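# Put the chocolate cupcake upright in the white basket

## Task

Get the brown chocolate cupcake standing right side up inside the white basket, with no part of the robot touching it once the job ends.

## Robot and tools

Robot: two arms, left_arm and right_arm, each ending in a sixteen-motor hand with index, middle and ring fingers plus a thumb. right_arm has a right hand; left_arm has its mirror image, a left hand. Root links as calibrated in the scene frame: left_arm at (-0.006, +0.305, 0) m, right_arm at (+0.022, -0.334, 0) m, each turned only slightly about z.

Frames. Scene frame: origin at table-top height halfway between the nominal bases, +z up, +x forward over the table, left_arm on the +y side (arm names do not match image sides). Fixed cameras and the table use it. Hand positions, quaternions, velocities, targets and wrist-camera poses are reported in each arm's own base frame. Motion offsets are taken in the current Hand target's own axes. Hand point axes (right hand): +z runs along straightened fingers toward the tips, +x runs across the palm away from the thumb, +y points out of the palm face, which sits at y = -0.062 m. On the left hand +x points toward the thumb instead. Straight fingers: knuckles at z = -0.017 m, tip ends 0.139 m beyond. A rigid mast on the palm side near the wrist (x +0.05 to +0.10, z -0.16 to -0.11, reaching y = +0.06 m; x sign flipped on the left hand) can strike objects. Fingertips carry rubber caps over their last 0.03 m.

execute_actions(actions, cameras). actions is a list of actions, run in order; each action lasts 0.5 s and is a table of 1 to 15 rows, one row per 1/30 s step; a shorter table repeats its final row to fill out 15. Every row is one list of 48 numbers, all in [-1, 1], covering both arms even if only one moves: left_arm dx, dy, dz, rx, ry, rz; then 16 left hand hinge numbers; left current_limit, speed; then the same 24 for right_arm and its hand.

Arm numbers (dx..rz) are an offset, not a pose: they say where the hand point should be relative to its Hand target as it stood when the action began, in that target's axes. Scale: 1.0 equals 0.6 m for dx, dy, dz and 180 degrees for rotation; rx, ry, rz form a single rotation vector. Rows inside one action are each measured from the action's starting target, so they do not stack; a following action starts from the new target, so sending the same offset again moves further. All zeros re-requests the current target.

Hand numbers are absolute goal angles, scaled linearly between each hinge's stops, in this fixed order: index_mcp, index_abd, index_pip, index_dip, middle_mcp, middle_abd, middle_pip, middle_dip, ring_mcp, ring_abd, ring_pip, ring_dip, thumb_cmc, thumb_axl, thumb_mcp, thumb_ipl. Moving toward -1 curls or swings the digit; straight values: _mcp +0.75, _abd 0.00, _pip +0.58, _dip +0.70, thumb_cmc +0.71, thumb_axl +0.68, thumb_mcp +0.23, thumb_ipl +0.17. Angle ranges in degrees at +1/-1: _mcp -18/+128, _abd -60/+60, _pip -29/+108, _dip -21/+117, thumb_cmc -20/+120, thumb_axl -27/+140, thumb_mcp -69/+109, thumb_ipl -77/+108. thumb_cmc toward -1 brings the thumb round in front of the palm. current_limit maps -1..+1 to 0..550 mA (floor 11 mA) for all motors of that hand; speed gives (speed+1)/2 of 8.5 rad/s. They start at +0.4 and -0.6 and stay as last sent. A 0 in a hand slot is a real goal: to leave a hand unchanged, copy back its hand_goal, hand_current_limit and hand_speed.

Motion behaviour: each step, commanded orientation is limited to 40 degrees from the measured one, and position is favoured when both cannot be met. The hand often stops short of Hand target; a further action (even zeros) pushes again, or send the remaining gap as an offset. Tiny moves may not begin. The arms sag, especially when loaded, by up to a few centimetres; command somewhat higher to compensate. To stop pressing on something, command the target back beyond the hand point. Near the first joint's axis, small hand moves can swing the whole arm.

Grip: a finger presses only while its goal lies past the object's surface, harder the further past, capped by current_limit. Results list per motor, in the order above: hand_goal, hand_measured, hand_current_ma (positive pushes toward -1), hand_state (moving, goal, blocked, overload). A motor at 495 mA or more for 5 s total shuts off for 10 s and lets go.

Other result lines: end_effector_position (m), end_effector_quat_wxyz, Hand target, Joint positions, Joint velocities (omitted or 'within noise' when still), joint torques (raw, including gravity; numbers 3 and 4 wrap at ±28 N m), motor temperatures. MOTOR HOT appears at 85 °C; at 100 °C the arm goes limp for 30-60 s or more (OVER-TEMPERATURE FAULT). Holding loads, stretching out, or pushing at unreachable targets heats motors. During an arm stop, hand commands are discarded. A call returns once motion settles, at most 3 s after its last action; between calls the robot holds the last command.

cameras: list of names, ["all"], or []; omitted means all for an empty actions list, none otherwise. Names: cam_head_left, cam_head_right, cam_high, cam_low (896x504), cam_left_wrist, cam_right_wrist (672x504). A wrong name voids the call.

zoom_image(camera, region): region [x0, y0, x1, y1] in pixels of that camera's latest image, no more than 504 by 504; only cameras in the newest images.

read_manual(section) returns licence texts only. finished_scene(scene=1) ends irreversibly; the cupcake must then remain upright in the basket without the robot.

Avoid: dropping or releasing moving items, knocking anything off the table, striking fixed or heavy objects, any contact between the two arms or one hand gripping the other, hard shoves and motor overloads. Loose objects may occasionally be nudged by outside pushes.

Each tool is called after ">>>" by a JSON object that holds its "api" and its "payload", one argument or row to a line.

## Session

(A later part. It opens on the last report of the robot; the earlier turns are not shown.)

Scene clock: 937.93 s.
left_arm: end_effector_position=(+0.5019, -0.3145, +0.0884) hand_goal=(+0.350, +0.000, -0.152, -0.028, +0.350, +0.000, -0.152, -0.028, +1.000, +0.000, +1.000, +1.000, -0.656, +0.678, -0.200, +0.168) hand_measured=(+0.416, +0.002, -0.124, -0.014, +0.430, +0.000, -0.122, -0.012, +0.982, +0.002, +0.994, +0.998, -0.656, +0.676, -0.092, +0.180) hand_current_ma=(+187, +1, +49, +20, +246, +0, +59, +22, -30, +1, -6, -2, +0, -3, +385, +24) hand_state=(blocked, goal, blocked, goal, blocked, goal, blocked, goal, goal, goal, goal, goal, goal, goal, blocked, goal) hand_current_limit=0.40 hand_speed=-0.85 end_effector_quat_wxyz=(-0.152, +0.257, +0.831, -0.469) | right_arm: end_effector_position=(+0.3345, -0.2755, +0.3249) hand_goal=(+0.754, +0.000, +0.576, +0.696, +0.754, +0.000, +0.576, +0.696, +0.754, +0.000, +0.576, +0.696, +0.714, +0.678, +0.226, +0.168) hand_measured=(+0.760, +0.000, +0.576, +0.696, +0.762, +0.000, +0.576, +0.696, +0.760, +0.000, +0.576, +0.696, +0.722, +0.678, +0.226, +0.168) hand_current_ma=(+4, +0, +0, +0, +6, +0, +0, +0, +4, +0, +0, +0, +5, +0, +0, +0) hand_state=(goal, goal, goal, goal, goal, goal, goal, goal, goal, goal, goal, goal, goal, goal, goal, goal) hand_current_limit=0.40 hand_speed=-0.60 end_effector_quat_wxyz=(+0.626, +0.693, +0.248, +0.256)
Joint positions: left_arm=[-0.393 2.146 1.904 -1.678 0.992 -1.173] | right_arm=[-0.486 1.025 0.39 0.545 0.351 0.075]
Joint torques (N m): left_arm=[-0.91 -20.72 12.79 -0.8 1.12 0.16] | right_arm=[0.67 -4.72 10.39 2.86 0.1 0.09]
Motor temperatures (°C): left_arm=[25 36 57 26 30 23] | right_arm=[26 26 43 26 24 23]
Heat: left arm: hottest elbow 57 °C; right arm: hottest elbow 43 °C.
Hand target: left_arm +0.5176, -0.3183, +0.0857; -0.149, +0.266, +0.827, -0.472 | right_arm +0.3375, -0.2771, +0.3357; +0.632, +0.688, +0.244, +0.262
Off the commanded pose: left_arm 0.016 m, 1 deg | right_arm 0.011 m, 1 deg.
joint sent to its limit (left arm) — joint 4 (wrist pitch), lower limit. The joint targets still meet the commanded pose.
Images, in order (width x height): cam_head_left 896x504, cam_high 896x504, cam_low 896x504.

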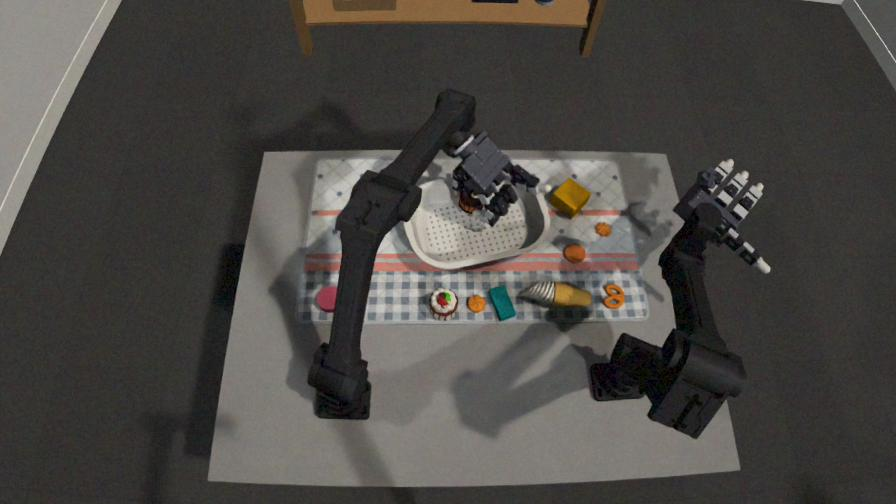

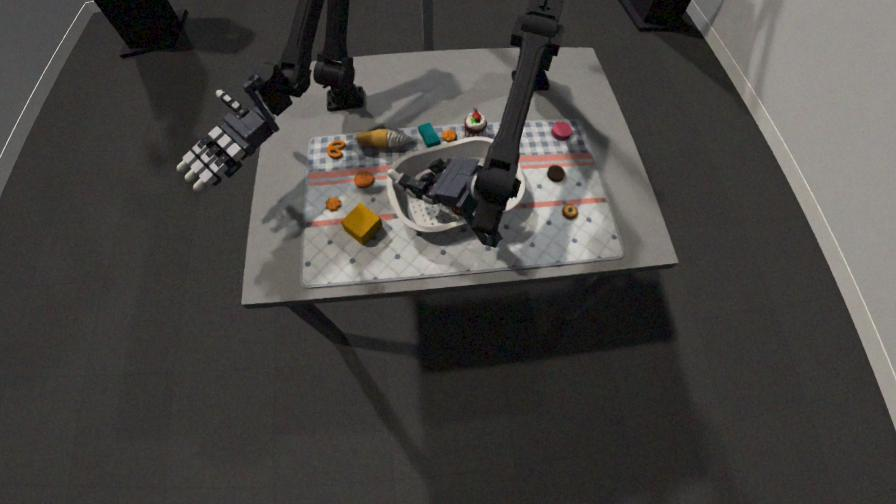

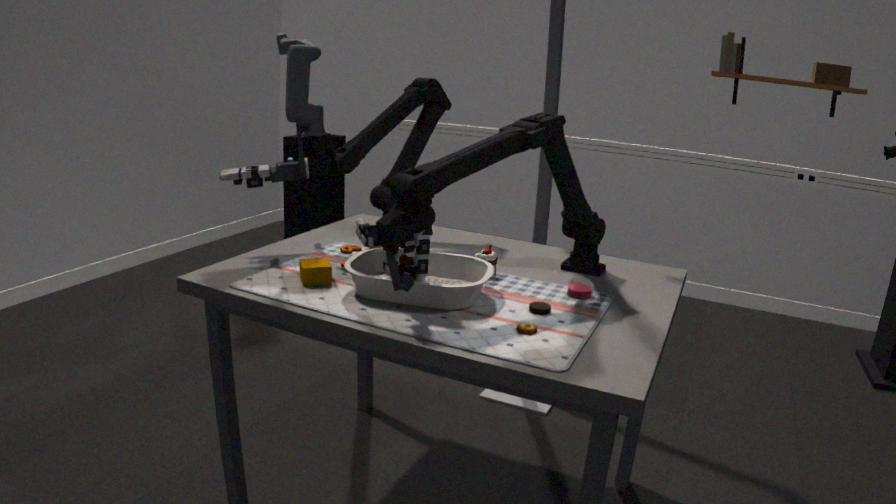

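>>> {"api": "execute_actions", "payload": {
  "actions": [
    [[0,0.0361,0.0208,0,0,0,0.35,0,-0.153,-0.029,0.35,0,-0.153,-0.029,1,0,1,1,-0.657,0.677,-0.2,0.168,0.4,-0.85,0,0,0,0,0,0,0.754,0,0.576,0.696,0.754,0,0.576,0.696,0.754,0,0.576,0.696,0.714,0.678,0.226,0.168,0.4,-0.6]]
  ],
  "cameras": ["cam_low","cam_high","cam_head_left"]
}}

>>> {"api": "zoom_image", "payload": {
  "camera": "cam_high",
  "region": [420, 150, 540, 250]
}}

>>> {"api": "zoom_image", "payload": {
  "camera": "cam_low",
  "region": [340, 220, 480, 320]
}}

>>> {"api": "zoom_image", "payload": {
  "camera": "cam_head_left",
  "region": [400, 130, 540, 250]
}}

Scene clock: 951.37 s.
left_arm: end_effector_position=(+0.5033, -0.3153, +0.0684) hand_goal=(+0.350, +0.000, -0.152, -0.028, +0.350, +0.000, -0.152, -0.028, +1.000, +0.000, +1.000, +1.000, -0.656, +0.678, -0.200, +0.168) hand_measured=(+0.416, +0.002, -0.124, -0.014, +0.430, +0.000, -0.122, -0.012, +0.982, +0.002, +0.994, +0.998, -0.656, +0.676, -0.092, +0.180) hand_current_ma=(+187, +1, +49, +20, +246, +0, +59, +22, -30, +1, -6, -2, +0, -3, +385, +24) hand_state=(blocked, goal, blocked, goal, blocked, goal, blocked, goal, goal, goal, goal, goal, goal, goal, blocked, goal) hand_current_limit=0.40 hand_speed=-0.85 end_effector_quat_wxyz=(-0.159, +0.260, +0.829, -0.470) | right_arm: end_effector_position=(+0.3345, -0.2755, +0.3249) hand_goal=(+0.754, +0.000, +0.576, +0.696, +0.754, +0.000, +0.576, +0.696, +0.754, +0.000, +0.576, +0.696, +0.714, +0.678, +0.226, +0.168) hand_measured=(+0.760, +0.000, +0.576, +0.696, +0.762, +0.000, +0.576, +0.696, +0.760, +0.000, +0.576, +0.696, +0.722, +0.678, +0.226, +0.168) hand_current_ma=(+4, +0, +0, +0, +6, +0, +0, +0, +4, +0, +0, +0, +5, +0, +0, +0) hand_state=(goal, goal, goal, goal, goal, goal, goal, goal, goal, goal, goal, goal, goal, goal, goal, goal) hand_current_limit=0.40 hand_speed=-0.60 end_effector_quat_wxyz=(+0.626, +0.693, +0.248, +0.256)
Joint positions: left_arm=[-0.393 2.18 1.904 -1.672 0.992 -1.15] | right_arm=[-0.486 1.025 0.39 0.545 0.351 0.075]
Joint torques (N m): left_arm=[-0.85 -20.54 11.58 -0.35 1.12 0.11] | right_arm=[0.79 -4.78 10.39 2.85 0.11 0.08]
Motor temperatures (°C): left_arm=[25 34 55 26 30 23] | right_arm=[26 26 43 26 24 23]
Heat: left arm: hottest elbow 55 °C; right arm: hottest elbow 43 °C.
Hand target: left_arm +0.5178, -0.3181, +0.0605; -0.149, +0.266, +0.827, -0.472 | right_arm +0.3375, -0.2771, +0.3357; +0.632, +0.688, +0.244, +0.262
Off the commanded pose: left_arm 0.017 m, 1 deg | right_arm 0.011 m, 1 deg.
Images, in order (width x height): cam_head_left 896x504, cam_high 896x504, cam_low 896x504.

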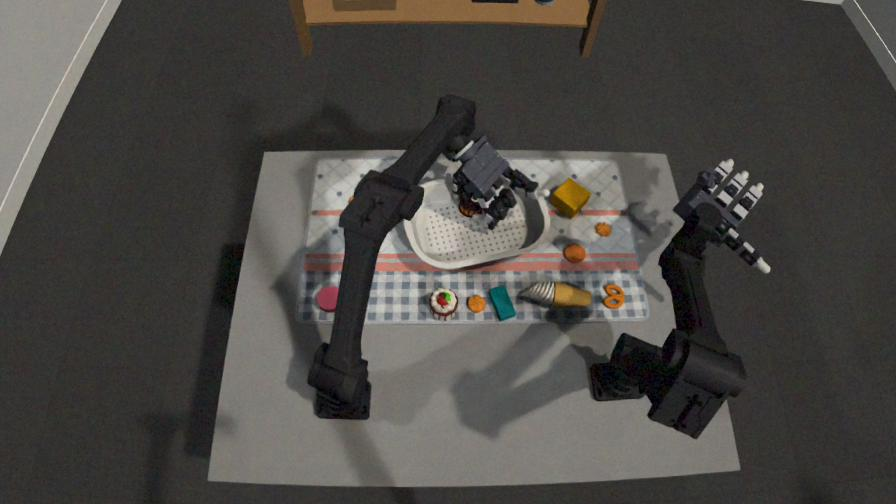

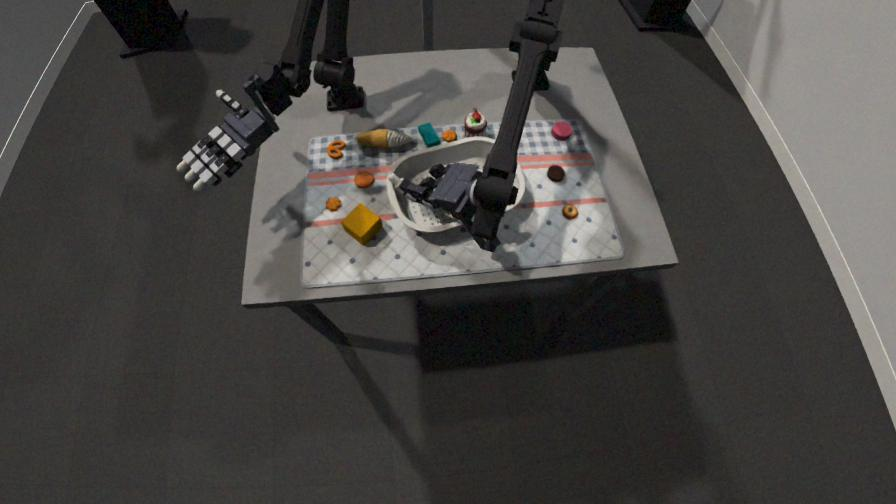

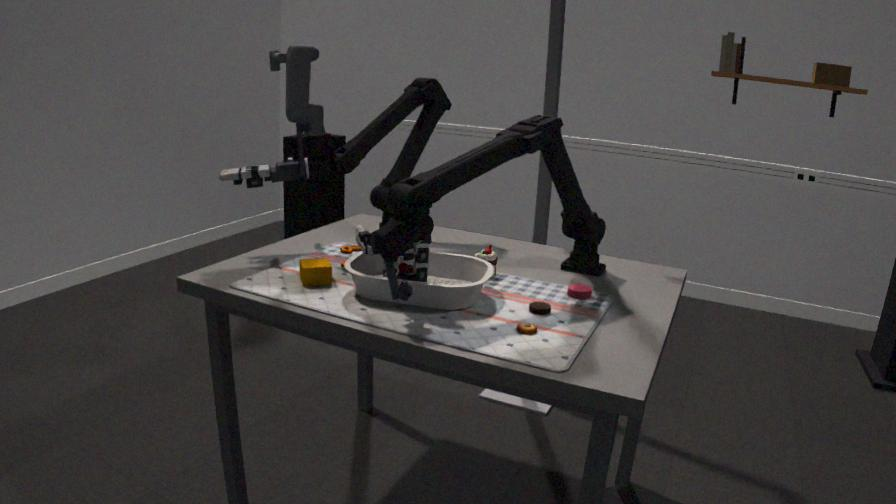

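Scaled by 4.200 from the camera's 896x504 image, which has a finer 1280x720 frame.

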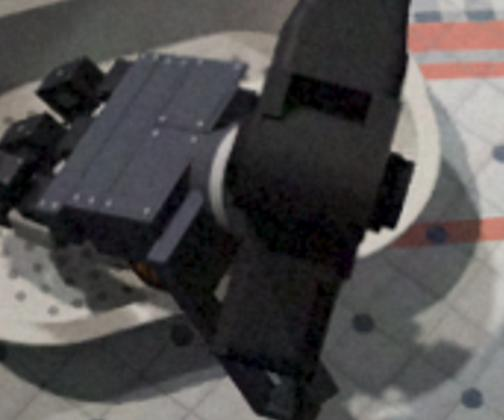

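Scaled by 3.600 from the camera's 896x504 image, which has a finer 1280x720 frame.

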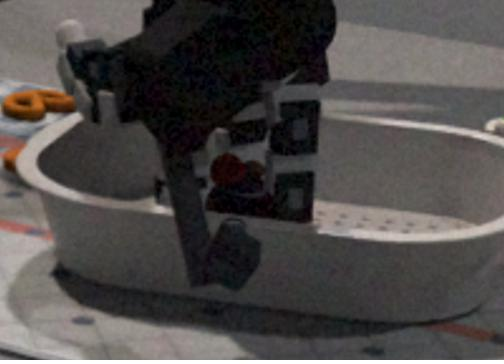

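Scaled by 3.600 from the camera's 896x504 image, which has a finer 1280x720 frame.

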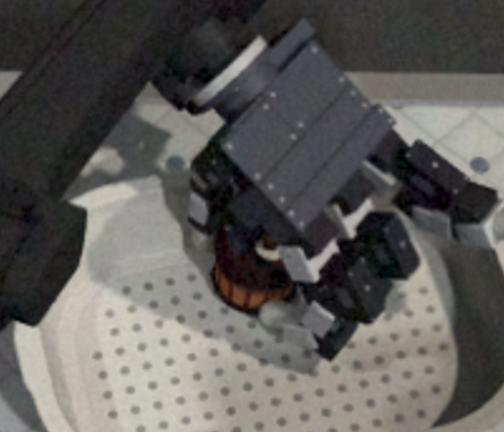

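>>> {"api": "execute_actions", "payload": {
  "actions": [
    [[0,0.026,0.015,0,0,0,0.35,0,-0.153,-0.029,0.35,0,-0.153,-0.029,1,0,1,1,-0.657,0.677,-0.2,0.168,0.4,-0.85,0,0,0,0,0,0,0.754,0,0.576,0.696,0.754,0,0.576,0.696,0.754,0,0.576,0.696,0.714,0.678,0.226,0.168,0.4,-0.6]]
  ],
  "cameras": ["cam_low","cam_high","cam_head_left"]
}}

>>> {"api": "zoom_image", "payload": {
  "camera": "cam_high",
  "region": [420, 150, 540, 250]
}}

>>> {"api": "zoom_image", "payload": {
  "camera": "cam_low",
  "region": [340, 220, 480, 320]
}}

>>> {"api": "zoom_image", "payload": {
  "camera": "cam_head_left",
  "region": [400, 130, 540, 250]
}}

Scene clock: 965.30 s.
left_arm: end_effector_position=(+0.5093, -0.3180, +0.0638) hand_goal=(+0.350, +0.000, -0.152, -0.028, +0.350, +0.000, -0.152, -0.028, +1.000, +0.000, +1.000, +1.000, -0.656, +0.678, -0.200, +0.168) hand_measured=(+0.416, +0.002, -0.124, -0.014, +0.430, +0.000, -0.122, -0.012, +0.982, +0.002, +0.994, +0.998, -0.652, +0.676, -0.092, +0.180) hand_current_ma=(+187, +1, +52, +20, +246, +0, +59, +22, -30, +1, -6, -2, +2, -3, +385, +24) hand_state=(blocked, goal, blocked, goal, blocked, goal, blocked, goal, goal, goal, goal, goal, goal, goal, blocked, goal) hand_current_limit=0.40 hand_speed=-0.85 end_effector_quat_wxyz=(-0.147, +0.267, +0.828, -0.471) | right_arm: end_effector_position=(+0.3345, -0.2755, +0.3249) hand_goal=(+0.754, +0.000, +0.576, +0.696, +0.754, +0.000, +0.576, +0.696, +0.754, +0.000, +0.576, +0.696, +0.714, +0.678, +0.226, +0.168) hand_measured=(+0.760, +0.000, +0.576, +0.696, +0.762, +0.000, +0.576, +0.696, +0.760, +0.000, +0.576, +0.696, +0.722, +0.678, +0.226, +0.168) hand_current_ma=(+4, +0, +0, +0, +6, +0, +0, +0, +4, +0, +0, +0, +5, +0, +0, +0) hand_state=(goal, goal, goal, goal, goal, goal, goal, goal, goal, goal, goal, goal, goal, goal, goal, goal) hand_current_limit=0.40 hand_speed=-0.60 end_effector_quat_wxyz=(+0.626, +0.693, +0.248, +0.256)
Joint positions: left_arm=[-0.393 2.185 1.904 -1.643 0.993 -1.148] | right_arm=[-0.486 1.025 0.39 0.545 0.351 0.075]
Joint torques (N m): left_arm=[-0.79 -20.07 9.91 0.01 1.08 0.13] | right_arm=[0.67 -4.78 10.4 2.86 0.11 0.08]
Heat: left arm: hottest elbow 54 °C; right arm: hottest elbow 43 °C.
Hand target: left_arm +0.5181, -0.3179, +0.0425; -0.149, +0.266, +0.827, -0.472 | right_arm +0.3375, -0.2771, +0.3357; +0.632, +0.688, +0.244, +0.262
Off the commanded pose: left_arm 0.023 m, 0 deg | right_arm 0.011 m, 1 deg.
Images, in order (width x height): cam_head_left 896x504, cam_high 896x504, cam_low 896x504.

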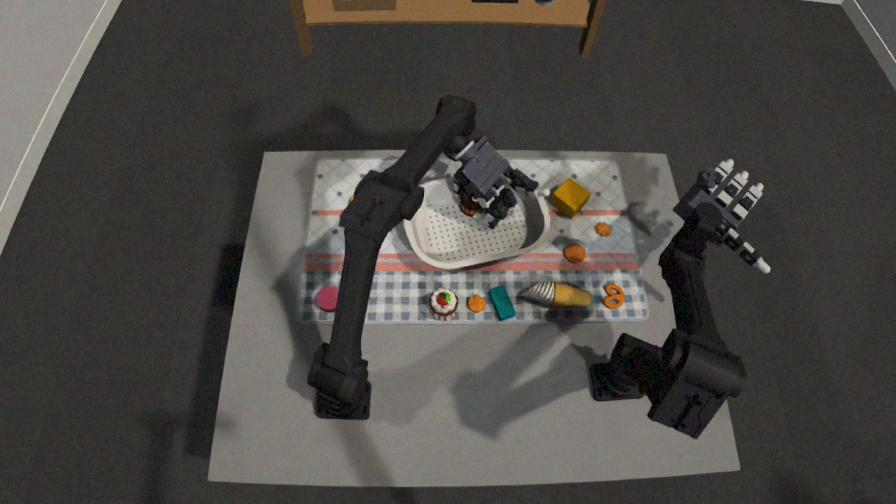

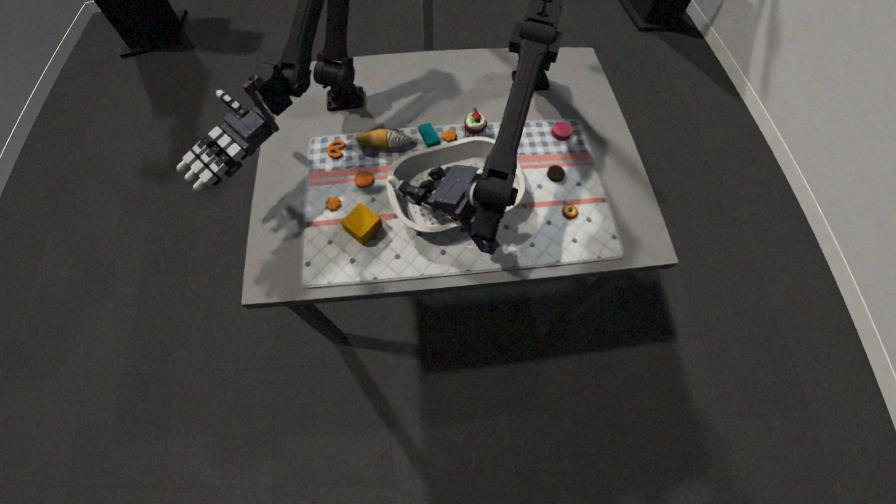

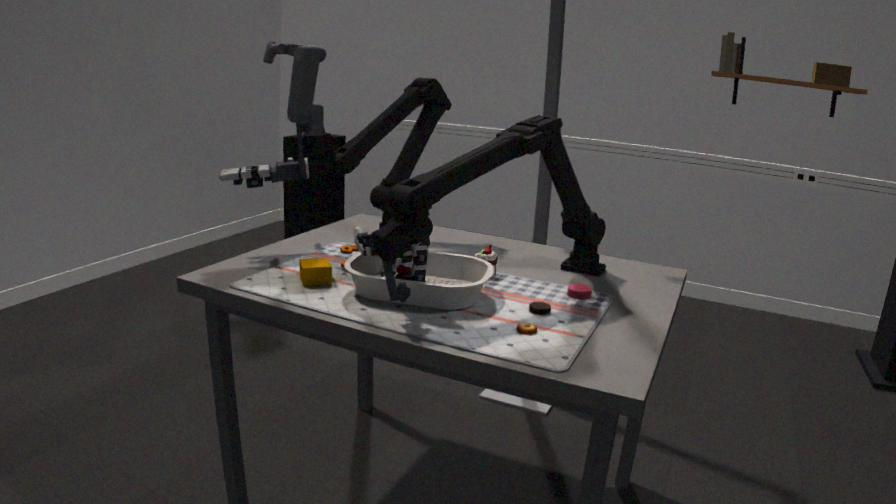

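Scaled by 4.200 from the camera's 896x504 image, which has a finer 1280x720 frame.

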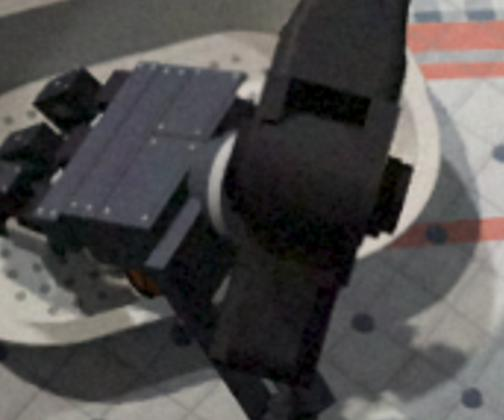

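Scaled by 3.600 from the camera's 896x504 image, which has a finer 1280x720 frame.

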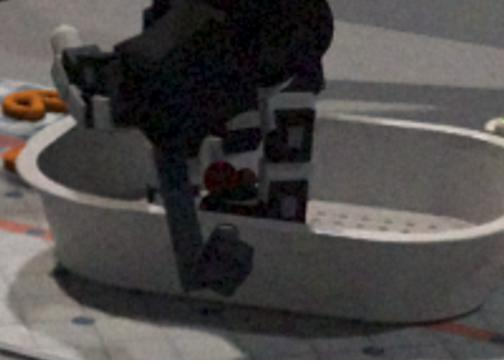

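Scaled by 3.600 from the camera's 896x504 image, which has a finer 1280x720 frame.

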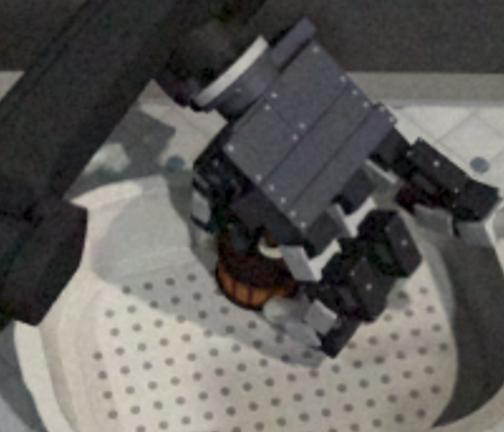

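>>> {"api": "execute_actions", "payload": {
  "actions": [
    [[0,0,0,0,0,0,0.35,0,-0.153,-0.029,0.35,0,-0.153,-0.029,1,0,1,1,-0.657,0.677,-0.2,0.168,0.4,-0.85,0,0,0,0,0,0,0.754,0,0.576,0.696,0.754,0,0.576,0.696,0.754,0,0.576,0.696,0.714,0.678,0.226,0.168,0.4,-0.6]]
  ],
  "cameras": ["cam_low","cam_high","cam_head_left","cam_left_wrist"]
}}

>>> {"api": "zoom_image", "payload": {
  "camera": "cam_low",
  "region": [340, 220, 480, 320]
}}

Scene clock: 993.67 s.
left_arm: end_effector_position=(+0.5093, -0.3180, +0.0638) hand_goal=(+0.350, +0.000, -0.152, -0.028, +0.350, +0.000, -0.152, -0.028, +1.000, +0.000, +1.000, +1.000, -0.656, +0.678, -0.200, +0.168) hand_measured=(+0.416, +0.002, -0.124, -0.014, +0.430, +0.000, -0.122, -0.012, +0.982, +0.002, +0.994, +0.998, -0.652, +0.676, -0.092, +0.180) hand_current_ma=(+187, +1, +52, +20, +246, +0, +59, +22, -30, +1, -6, -2, +2, -3, +385, +24) hand_state=(blocked, goal, blocked, goal, blocked, goal, blocked, goal, goal, goal, goal, goal, goal, goal, blocked, goal) hand_current_limit=0.40 hand_speed=-0.85 end_effector_quat_wxyz=(-0.147, +0.267, +0.828, -0.471) | right_arm: end_effector_position=(+0.3345, -0.2755, +0.3249) hand_goal=(+0.754, +0.000, +0.576, +0.696, +0.754, +0.000, +0.576, +0.696, +0.754, +0.000, +0.576, +0.696, +0.714, +0.678, +0.226, +0.168) hand_measured=(+0.760, +0.000, +0.576, +0.696, +0.762, +0.000, +0.576, +0.696, +0.760, +0.000, +0.576, +0.696, +0.722, +0.678, +0.226, +0.168) hand_current_ma=(+4, +0, +0, +0, +6, +0, +0, +0, +4, +0, +0, +0, +5, +0, +0, +0) hand_state=(goal, goal, goal, goal, goal, goal, goal, goal, goal, goal, goal, goal, goal, goal, goal, goal) hand_current_limit=0.40 hand_speed=-0.60 end_effector_quat_wxyz=(+0.626, +0.693, +0.248, +0.256)
Joint positions: left_arm=[-0.393 2.185 1.904 -1.643 0.993 -1.148] | right_arm=[-0.486 1.025 0.39 0.545 0.351 0.075]
Joint torques (N m): left_arm=[-0.79 -20.07 9.95 -0.01 1.07 0.13] | right_arm=[0.85 -4.66 10.4 2.85 0.11 0.09]
Heat: left arm: hottest elbow 51 °C; right arm: hottest elbow 43 °C.
Hand target: left_arm +0.5181, -0.3179, +0.0425; -0.149, +0.266, +0.827, -0.472 | right_arm +0.3375, -0.2771, +0.3357; +0.632, +0.688, +0.244, +0.262
Off the commanded pose: left_arm 0.023 m, 0 deg | right_arm 0.011 m, 1 deg.
Images, in order (width x height): cam_head_left 896x504, cam_high 896x504, cam_low 896x504, cam_left_wrist 672x504.

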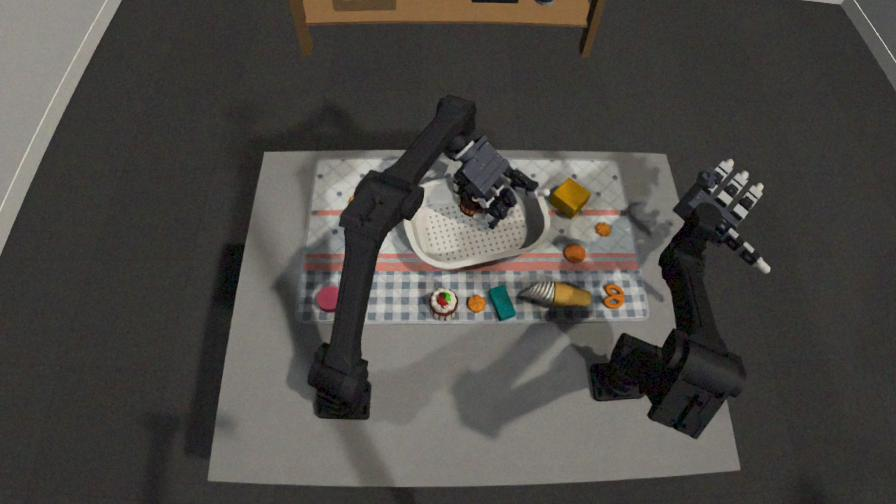

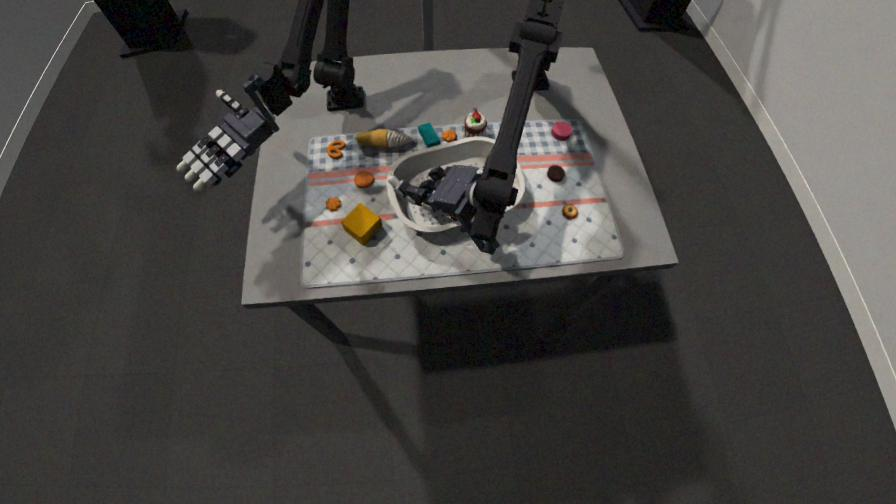

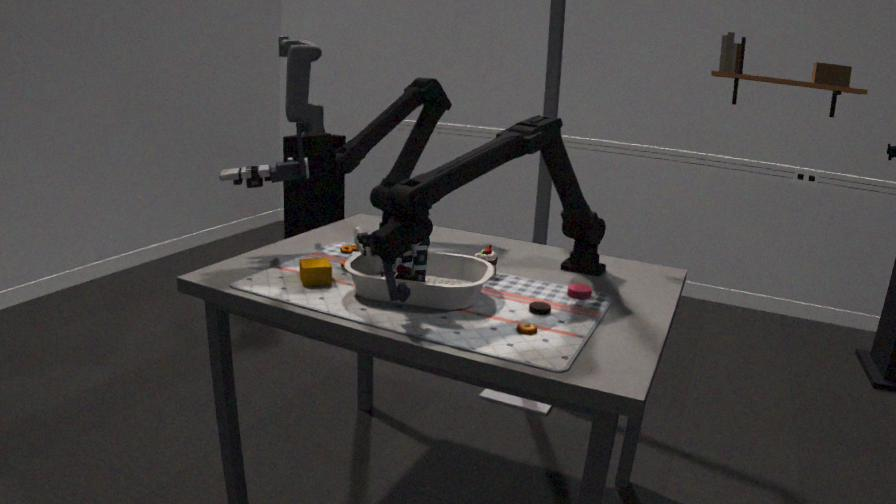

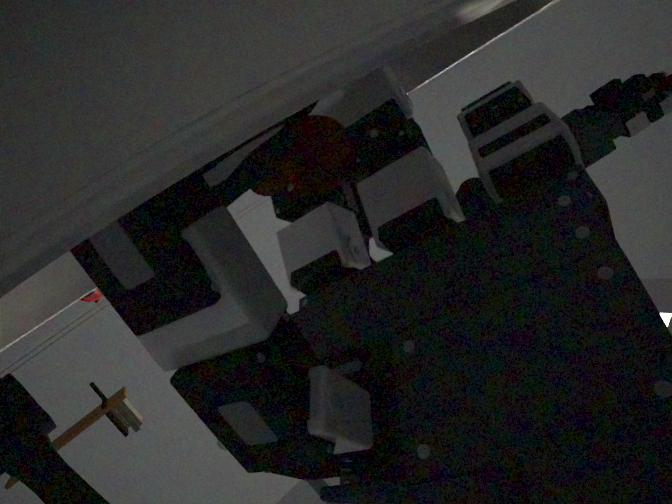

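Scaled by 3.600 from the camera's 896x504 image, which has a finer 1280x720 frame.

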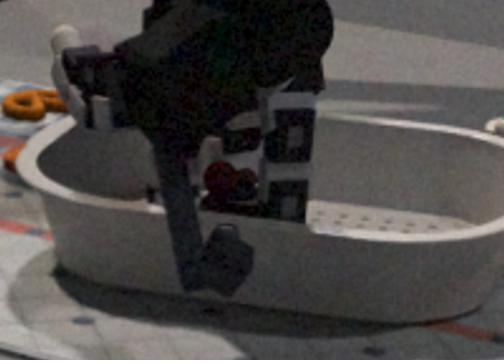

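>>> {"api": "zoom_image", "payload": {
  "camera": "cam_head_left",
  "region": [440, 185, 500, 235]
}}

>>> {"api": "execute_actions", "payload": {
  "actions": [],
  "cameras": ["cam_head_left","cam_head_right"]
}}

>>> {"api": "zoom_image", "payload": {
  "camera": "cam_head_right",
  "region": [455, 180, 525, 240]
}}

>>> {"api": "zoom_image", "payload": {
  "camera": "cam_head_left",
  "region": [440, 180, 510, 240]
}}

Scaled by 8.400 from the camera's 896x504 image, which has a finer 1280x720 frame.

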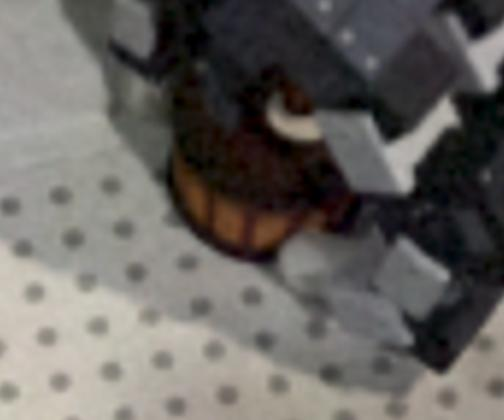

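Scene clock: 1045.63 s.
left_arm: end_effector_position=(+0.5093, -0.3180, +0.0638) hand_goal=(+0.350, +0.000, -0.152, -0.028, +0.350, +0.000, -0.152, -0.028, +1.000, +0.000, +1.000, +1.000, -0.656, +0.678, -0.200, +0.168) hand_measured=(+0.416, +0.002, -0.124, -0.014, +0.430, +0.000, -0.122, -0.012, +0.982, +0.002, +0.994, +0.998, -0.652, +0.676, -0.092, +0.180) hand_current_ma=(+187, +1, +52, +20, +246, +0, +59, +22, -30, +1, -6, -2, +2, -3, +385, +24) hand_state=(blocked, goal, blocked, goal, blocked, goal, blocked, goal, goal, goal, goal, goal, goal, goal, blocked, goal) hand_current_limit=0.40 hand_speed=-0.85 end_effector_quat_wxyz=(-0.147, +0.267, +0.828, -0.471) | right_arm: end_effector_position=(+0.3345, -0.2755, +0.3249) hand_goal=(+0.754, +0.000, +0.576, +0.696, +0.754, +0.000, +0.576, +0.696, +0.754, +0.000, +0.576, +0.696, +0.714, +0.678, +0.226, +0.168) hand_measured=(+0.760, +0.000, +0.576, +0.696, +0.762, +0.000, +0.576, +0.696, +0.760, +0.000, +0.576, +0.696, +0.722, +0.678, +0.226, +0.168) hand_current_ma=(+4, +0, +0, +0, +6, +0, +0, +0, +4, +0, +0, +0, +5, +0, +0, +0) hand_state=(goal, goal, goal, goal, goal, goal, goal, goal, goal, goal, goal, goal, goal, goal, goal, goal) hand_current_limit=0.40 hand_speed=-0.60 end_effector_quat_wxyz=(+0.626, +0.693, +0.248, +0.256)
Joint positions: left_arm=[-0.393 2.185 1.904 -1.643 0.993 -1.148] | right_arm=[-0.486 1.025 0.39 0.545 0.351 0.075]
Joint velocities: within noise
Joint torques (N m): left_arm=[-0.79 -20.01 9.96 0.02 1.07 0.13] | right_arm=[0.67 -4.78 10.41 2.84 0.1 0.08]
Motor temperatures (°C): left_arm=[25 35 48 26 30 23] | right_arm=[26 26 43 26 24 23]
Heat: left arm: hottest elbow 48 °C; right arm: hottest elbow 43 °C.
Hand target: left_arm +0.5181, -0.3179, +0.0425; -0.149, +0.266, +0.827, -0.472 | right_arm +0.3375, -0.2771, +0.3357; +0.632, +0.688, +0.244, +0.262
Off the commanded pose: left_arm 0.023 m, 0 deg | right_arm 0.011 m, 1 deg.
Images, in order (width x height): cam_head_left 896x504, cam_head_right 896x504.

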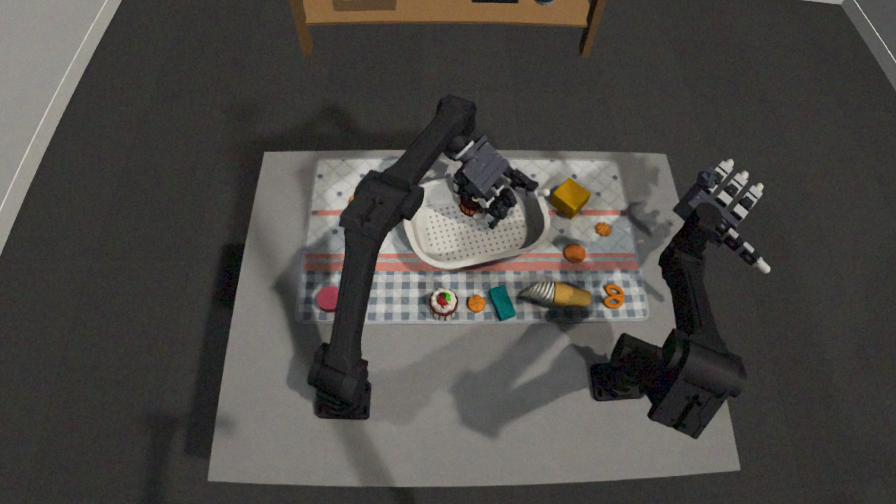

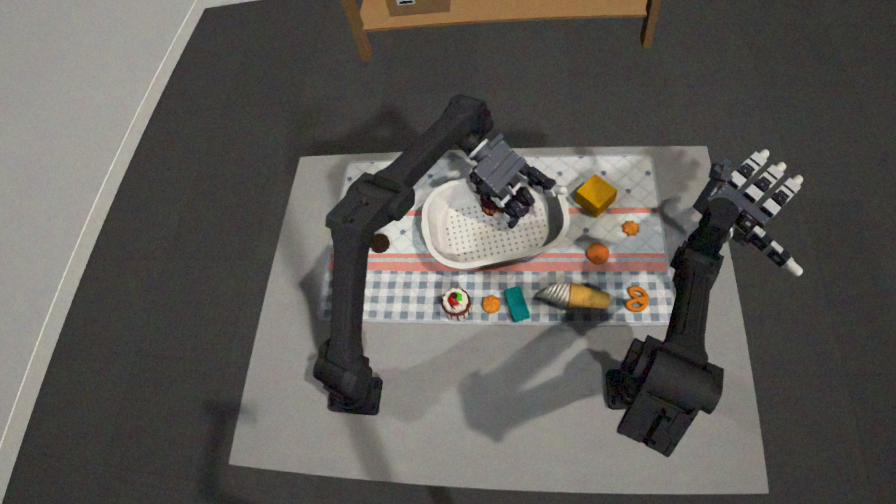

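Scaled by 7.200 from the camera's 896x504 image, which has a finer 1280x720 frame.

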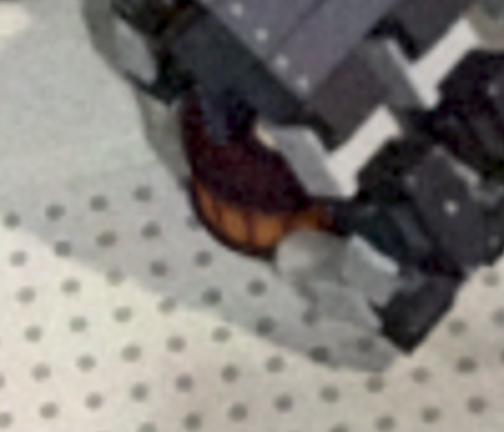

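Scaled by 7.200 from the camera's 896x504 image, which has a finer 1280x720 frame.

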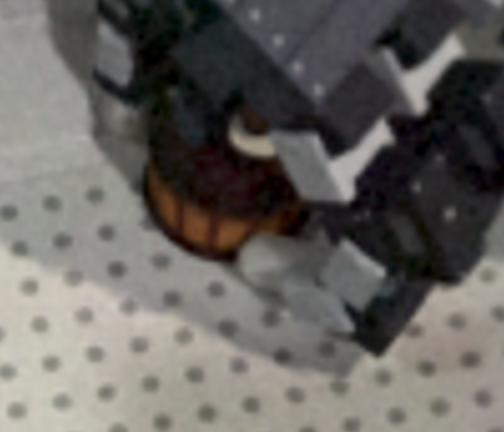

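>>> {"api": "zoom_image", "payload": {
  "camera": "cam_head_left",
  "region": [454, 196, 484, 226]
}}

>>> {"api": "zoom_image", "payload": {
  "camera": "cam_head_right",
  "region": [474, 194, 504, 224]
}}

Scaled by 16.800 from the camera's 896x504 image, which has a finer 1280x720 frame.

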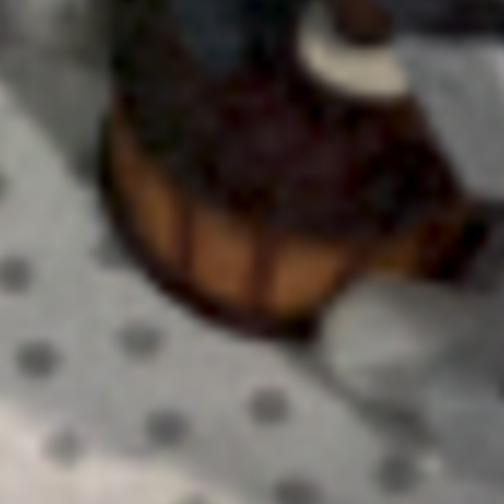

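Scaled by 16.800 from the camera's 896x504 image, which has a finer 1280x720 frame.

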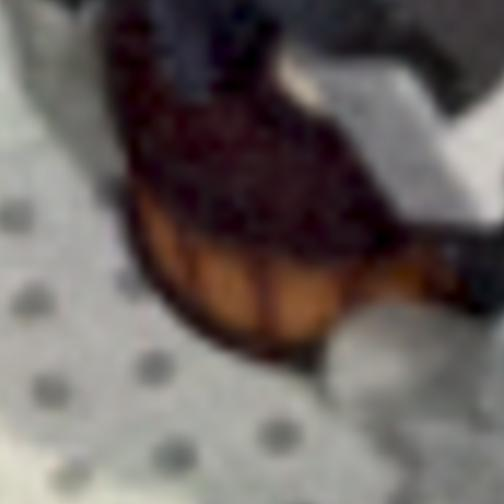

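>>> {"api": "execute_actions", "payload": {
  "actions": [
    [[0,-0.031,-0.0179,0,0,0,0.35,0,-0.153,-0.029,0.35,0,-0.153,-0.029,1,0,1,1,-0.657,0.677,-0.2,0.168,0.4,-0.85,0,0,0,0,0,0,0.754,0,0.576,0.696,0.754,0,0.576,0.696,0.754,0,0.576,0.696,0.714,0.678,0.226,0.168,0.4,-0.6]]
  ],
  "cameras": ["cam_head_left"]
}}

>>> {"api": "zoom_image", "payload": {
  "camera": "cam_head_left",
  "region": [454, 196, 484, 226]
}}

Scene clock: 1092.23 s.
left_arm: end_effector_position=(+0.5061, -0.3167, +0.0648) hand_goal=(+0.350, +0.000, -0.152, -0.028, +0.350, +0.000, -0.152, -0.028, +1.000, +0.000, +1.000, +1.000, -0.656, +0.678, -0.200, +0.168) hand_measured=(+0.416, +0.002, -0.124, -0.014, +0.430, +0.000, -0.122, -0.012, +0.982, +0.002, +0.994, +0.998, -0.654, +0.676, -0.092, +0.180) hand_current_ma=(+187, +1, +52, +20, +246, +0, +59, +22, -30, +1, -6, -2, +1, -3, +385, +24) hand_state=(blocked, goal, blocked, goal, blocked, goal, blocked, goal, goal, goal, goal, goal, goal, goal, blocked, goal) hand_current_limit=0.40 hand_speed=-0.85 end_effector_quat_wxyz=(-0.154, +0.263, +0.828, -0.471) | right_arm: end_effector_position=(+0.3345, -0.2755, +0.3249) hand_goal=(+0.754, +0.000, +0.576, +0.696, +0.754, +0.000, +0.576, +0.696, +0.754, +0.000, +0.576, +0.696, +0.714, +0.678, +0.226, +0.168) hand_measured=(+0.760, +0.000, +0.576, +0.696, +0.762, +0.000, +0.576, +0.696, +0.760, +0.000, +0.576, +0.696, +0.722, +0.678, +0.226, +0.168) hand_current_ma=(+4, +0, +0, +0, +6, +0, +0, +0, +4, +0, +0, +0, +5, +0, +0, +0) hand_state=(goal, goal, goal, goal, goal, goal, goal, goal, goal, goal, goal, goal, goal, goal, goal, goal) hand_current_limit=0.40 hand_speed=-0.60 end_effector_quat_wxyz=(+0.626, +0.693, +0.248, +0.256)
Joint positions: left_arm=[-0.393 2.185 1.904 -1.658 0.993 -1.148] | right_arm=[-0.486 1.025 0.39 0.545 0.351 0.075]
Joint torques (N m): left_arm=[-0.79 -21.48 12.04 -1.25 1.07 0.11] | right_arm=[0.73 -4.66 10.37 2.85 0.11 0.08]
Heat: left arm: hottest elbow 48 °C; right arm: hottest elbow 44 °C.
Hand target: left_arm +0.5178, -0.3181, +0.0640; -0.149, +0.266, +0.827, -0.472 | right_arm +0.3375, -0.2771, +0.3357; +0.632, +0.688, +0.244, +0.262
Off the commanded pose: left_arm 0.012 m, 1 deg | right_arm 0.011 m, 1 deg.
Images, in order (width x height): cam_head_left 896x504.

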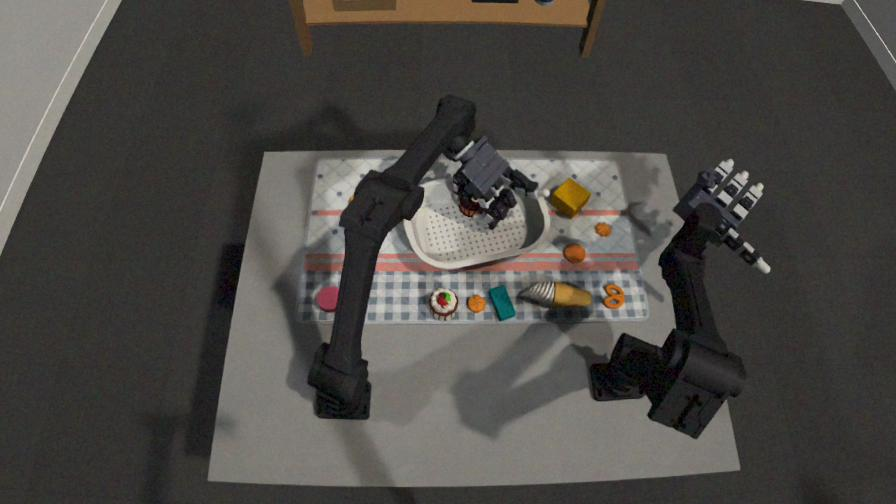

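Scaled by 16.800 from the camera's 896x504 image, which has a finer 1280x720 frame.

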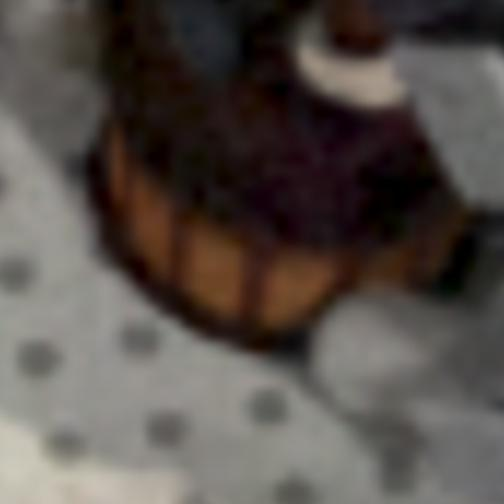

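>>> {"api": "execute_actions", "payload": {
  "actions": [
    [[0,0.0087,0.005,0,0,0,0.35,0,-0.153,-0.029,0.35,0,-0.153,-0.029,1,0,1,1,-0.657,0.677,-0.2,0.168,0.4,-0.85,0,0,0,0,0,0,0.754,0,0.576,0.696,0.754,0,0.576,0.696,0.754,0,0.576,0.696,0.714,0.678,0.226,0.168,0.4,-0.6]],
    [[0,0,0,0,0,0,0.41,0,-0.153,-0.029,0.42,0,-0.153,-0.029,1,0,1,1,-0.657,0.677,-0.105,0.168,0.4,-0.93,0,0,0,0,0,0,0.754,0,0.576,0.696,0.754,0,0.576,0.696,0.754,0,0.576,0.696,0.714,0.678,0.226,0.168,0.4,-0.6]]
  ],
  "cameras": ["cam_head_left","cam_low"]
}}

>>> {"api": "zoom_image", "payload": {
  "camera": "cam_head_left",
  "region": [454, 196, 484, 226]
}}

Scene clock: 1116.97 s.
left_arm: end_effector_position=(+0.5061, -0.3167, +0.0648) hand_goal=(+0.410, +0.000, -0.152, -0.028, +0.420, +0.000, -0.152, -0.028, +1.000, +0.000, +1.000, +1.000, -0.656, +0.678, -0.104, +0.168) hand_measured=(+0.424, +0.002, -0.126, -0.014, +0.438, +0.000, -0.124, -0.012, +0.982, +0.002, +0.994, +0.998, -0.654, +0.676, -0.088, +0.180) hand_current_ma=(+20, +1, +46, +20, +29, +0, +53, +22, -30, +1, -6, -2, +1, -3, +34, +22) hand_state=(goal, goal, blocked, goal, goal, goal, blocked, goal, goal, goal, goal, goal, goal, goal, goal, goal) hand_current_limit=0.40 hand_speed=-0.93 end_effector_quat_wxyz=(-0.154, +0.263, +0.828, -0.471) | right_arm: end_effector_position=(+0.3345, -0.2755, +0.3249) hand_goal=(+0.754, +0.000, +0.576, +0.696, +0.754, +0.000, +0.576, +0.696, +0.754, +0.000, +0.576, +0.696, +0.714, +0.678, +0.226, +0.168) hand_measured=(+0.760, +0.000, +0.576, +0.696, +0.762, +0.000, +0.576, +0.696, +0.760, +0.000, +0.576, +0.696, +0.722, +0.678, +0.226, +0.168) hand_current_ma=(+4, +0, +0, +0, +6, +0, +0, +0, +4, +0, +0, +0, +5, +0, +0, +0) hand_state=(goal, goal, goal, goal, goal, goal, goal, goal, goal, goal, goal, goal, goal, goal, goal, goal) hand_current_limit=0.40 hand_speed=-0.60 end_effector_quat_wxyz=(+0.626, +0.693, +0.248, +0.256)
Joint positions: left_arm=[-0.393 2.185 1.904 -1.658 0.993 -1.148] | right_arm=[-0.486 1.025 0.39 0.545 0.351 0.075]
Joint torques (N m): left_arm=[-0.79 -20.95 11.48 -0.76 1.07 0.11] | right_arm=[0.79 -4.78 10.4 2.88 0.11 0.08]
Heat: left arm: hottest elbow 50 °C; right arm: hottest elbow 44 °C.
Hand target: left_arm +0.5179, -0.3180, +0.0580; -0.149, +0.266, +0.827, -0.472 | right_arm +0.3375, -0.2771, +0.3357; +0.632, +0.688, +0.244, +0.262
Off the commanded pose: left_arm 0.014 m, 1 deg | right_arm 0.011 m, 1 deg.
Images, in order (width x height): cam_head_left 896x504, cam_low 896x504.

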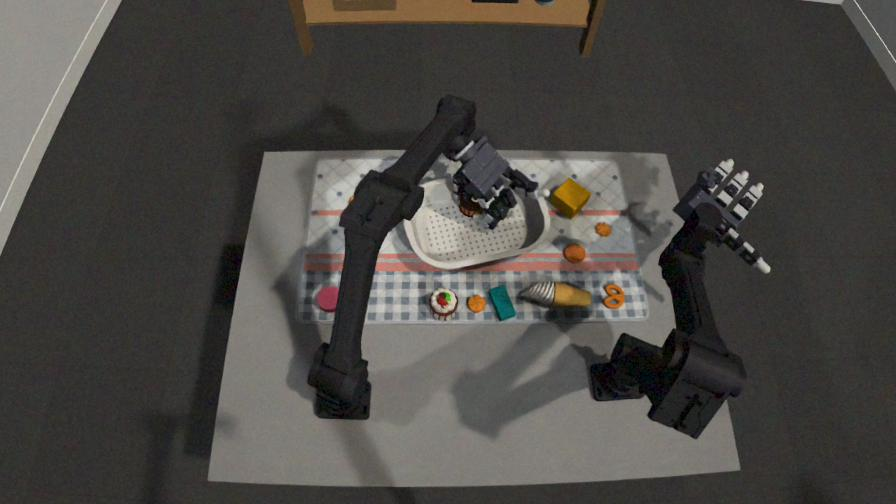

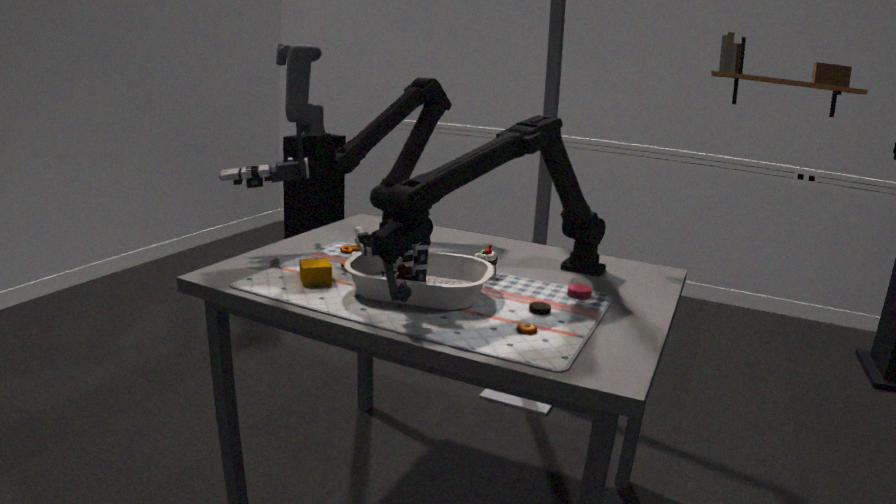

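Scaled by 16.800 from the camera's 896x504 image, which has a finer 1280x720 frame.

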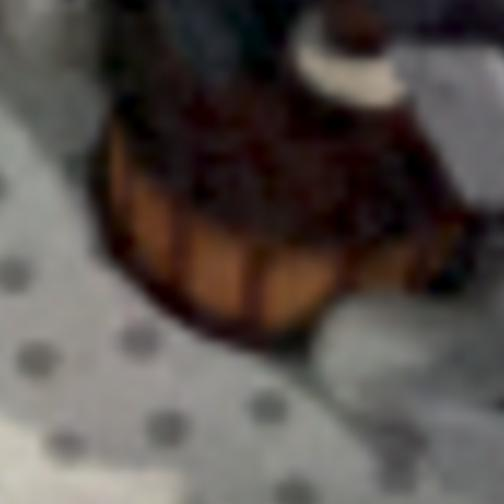

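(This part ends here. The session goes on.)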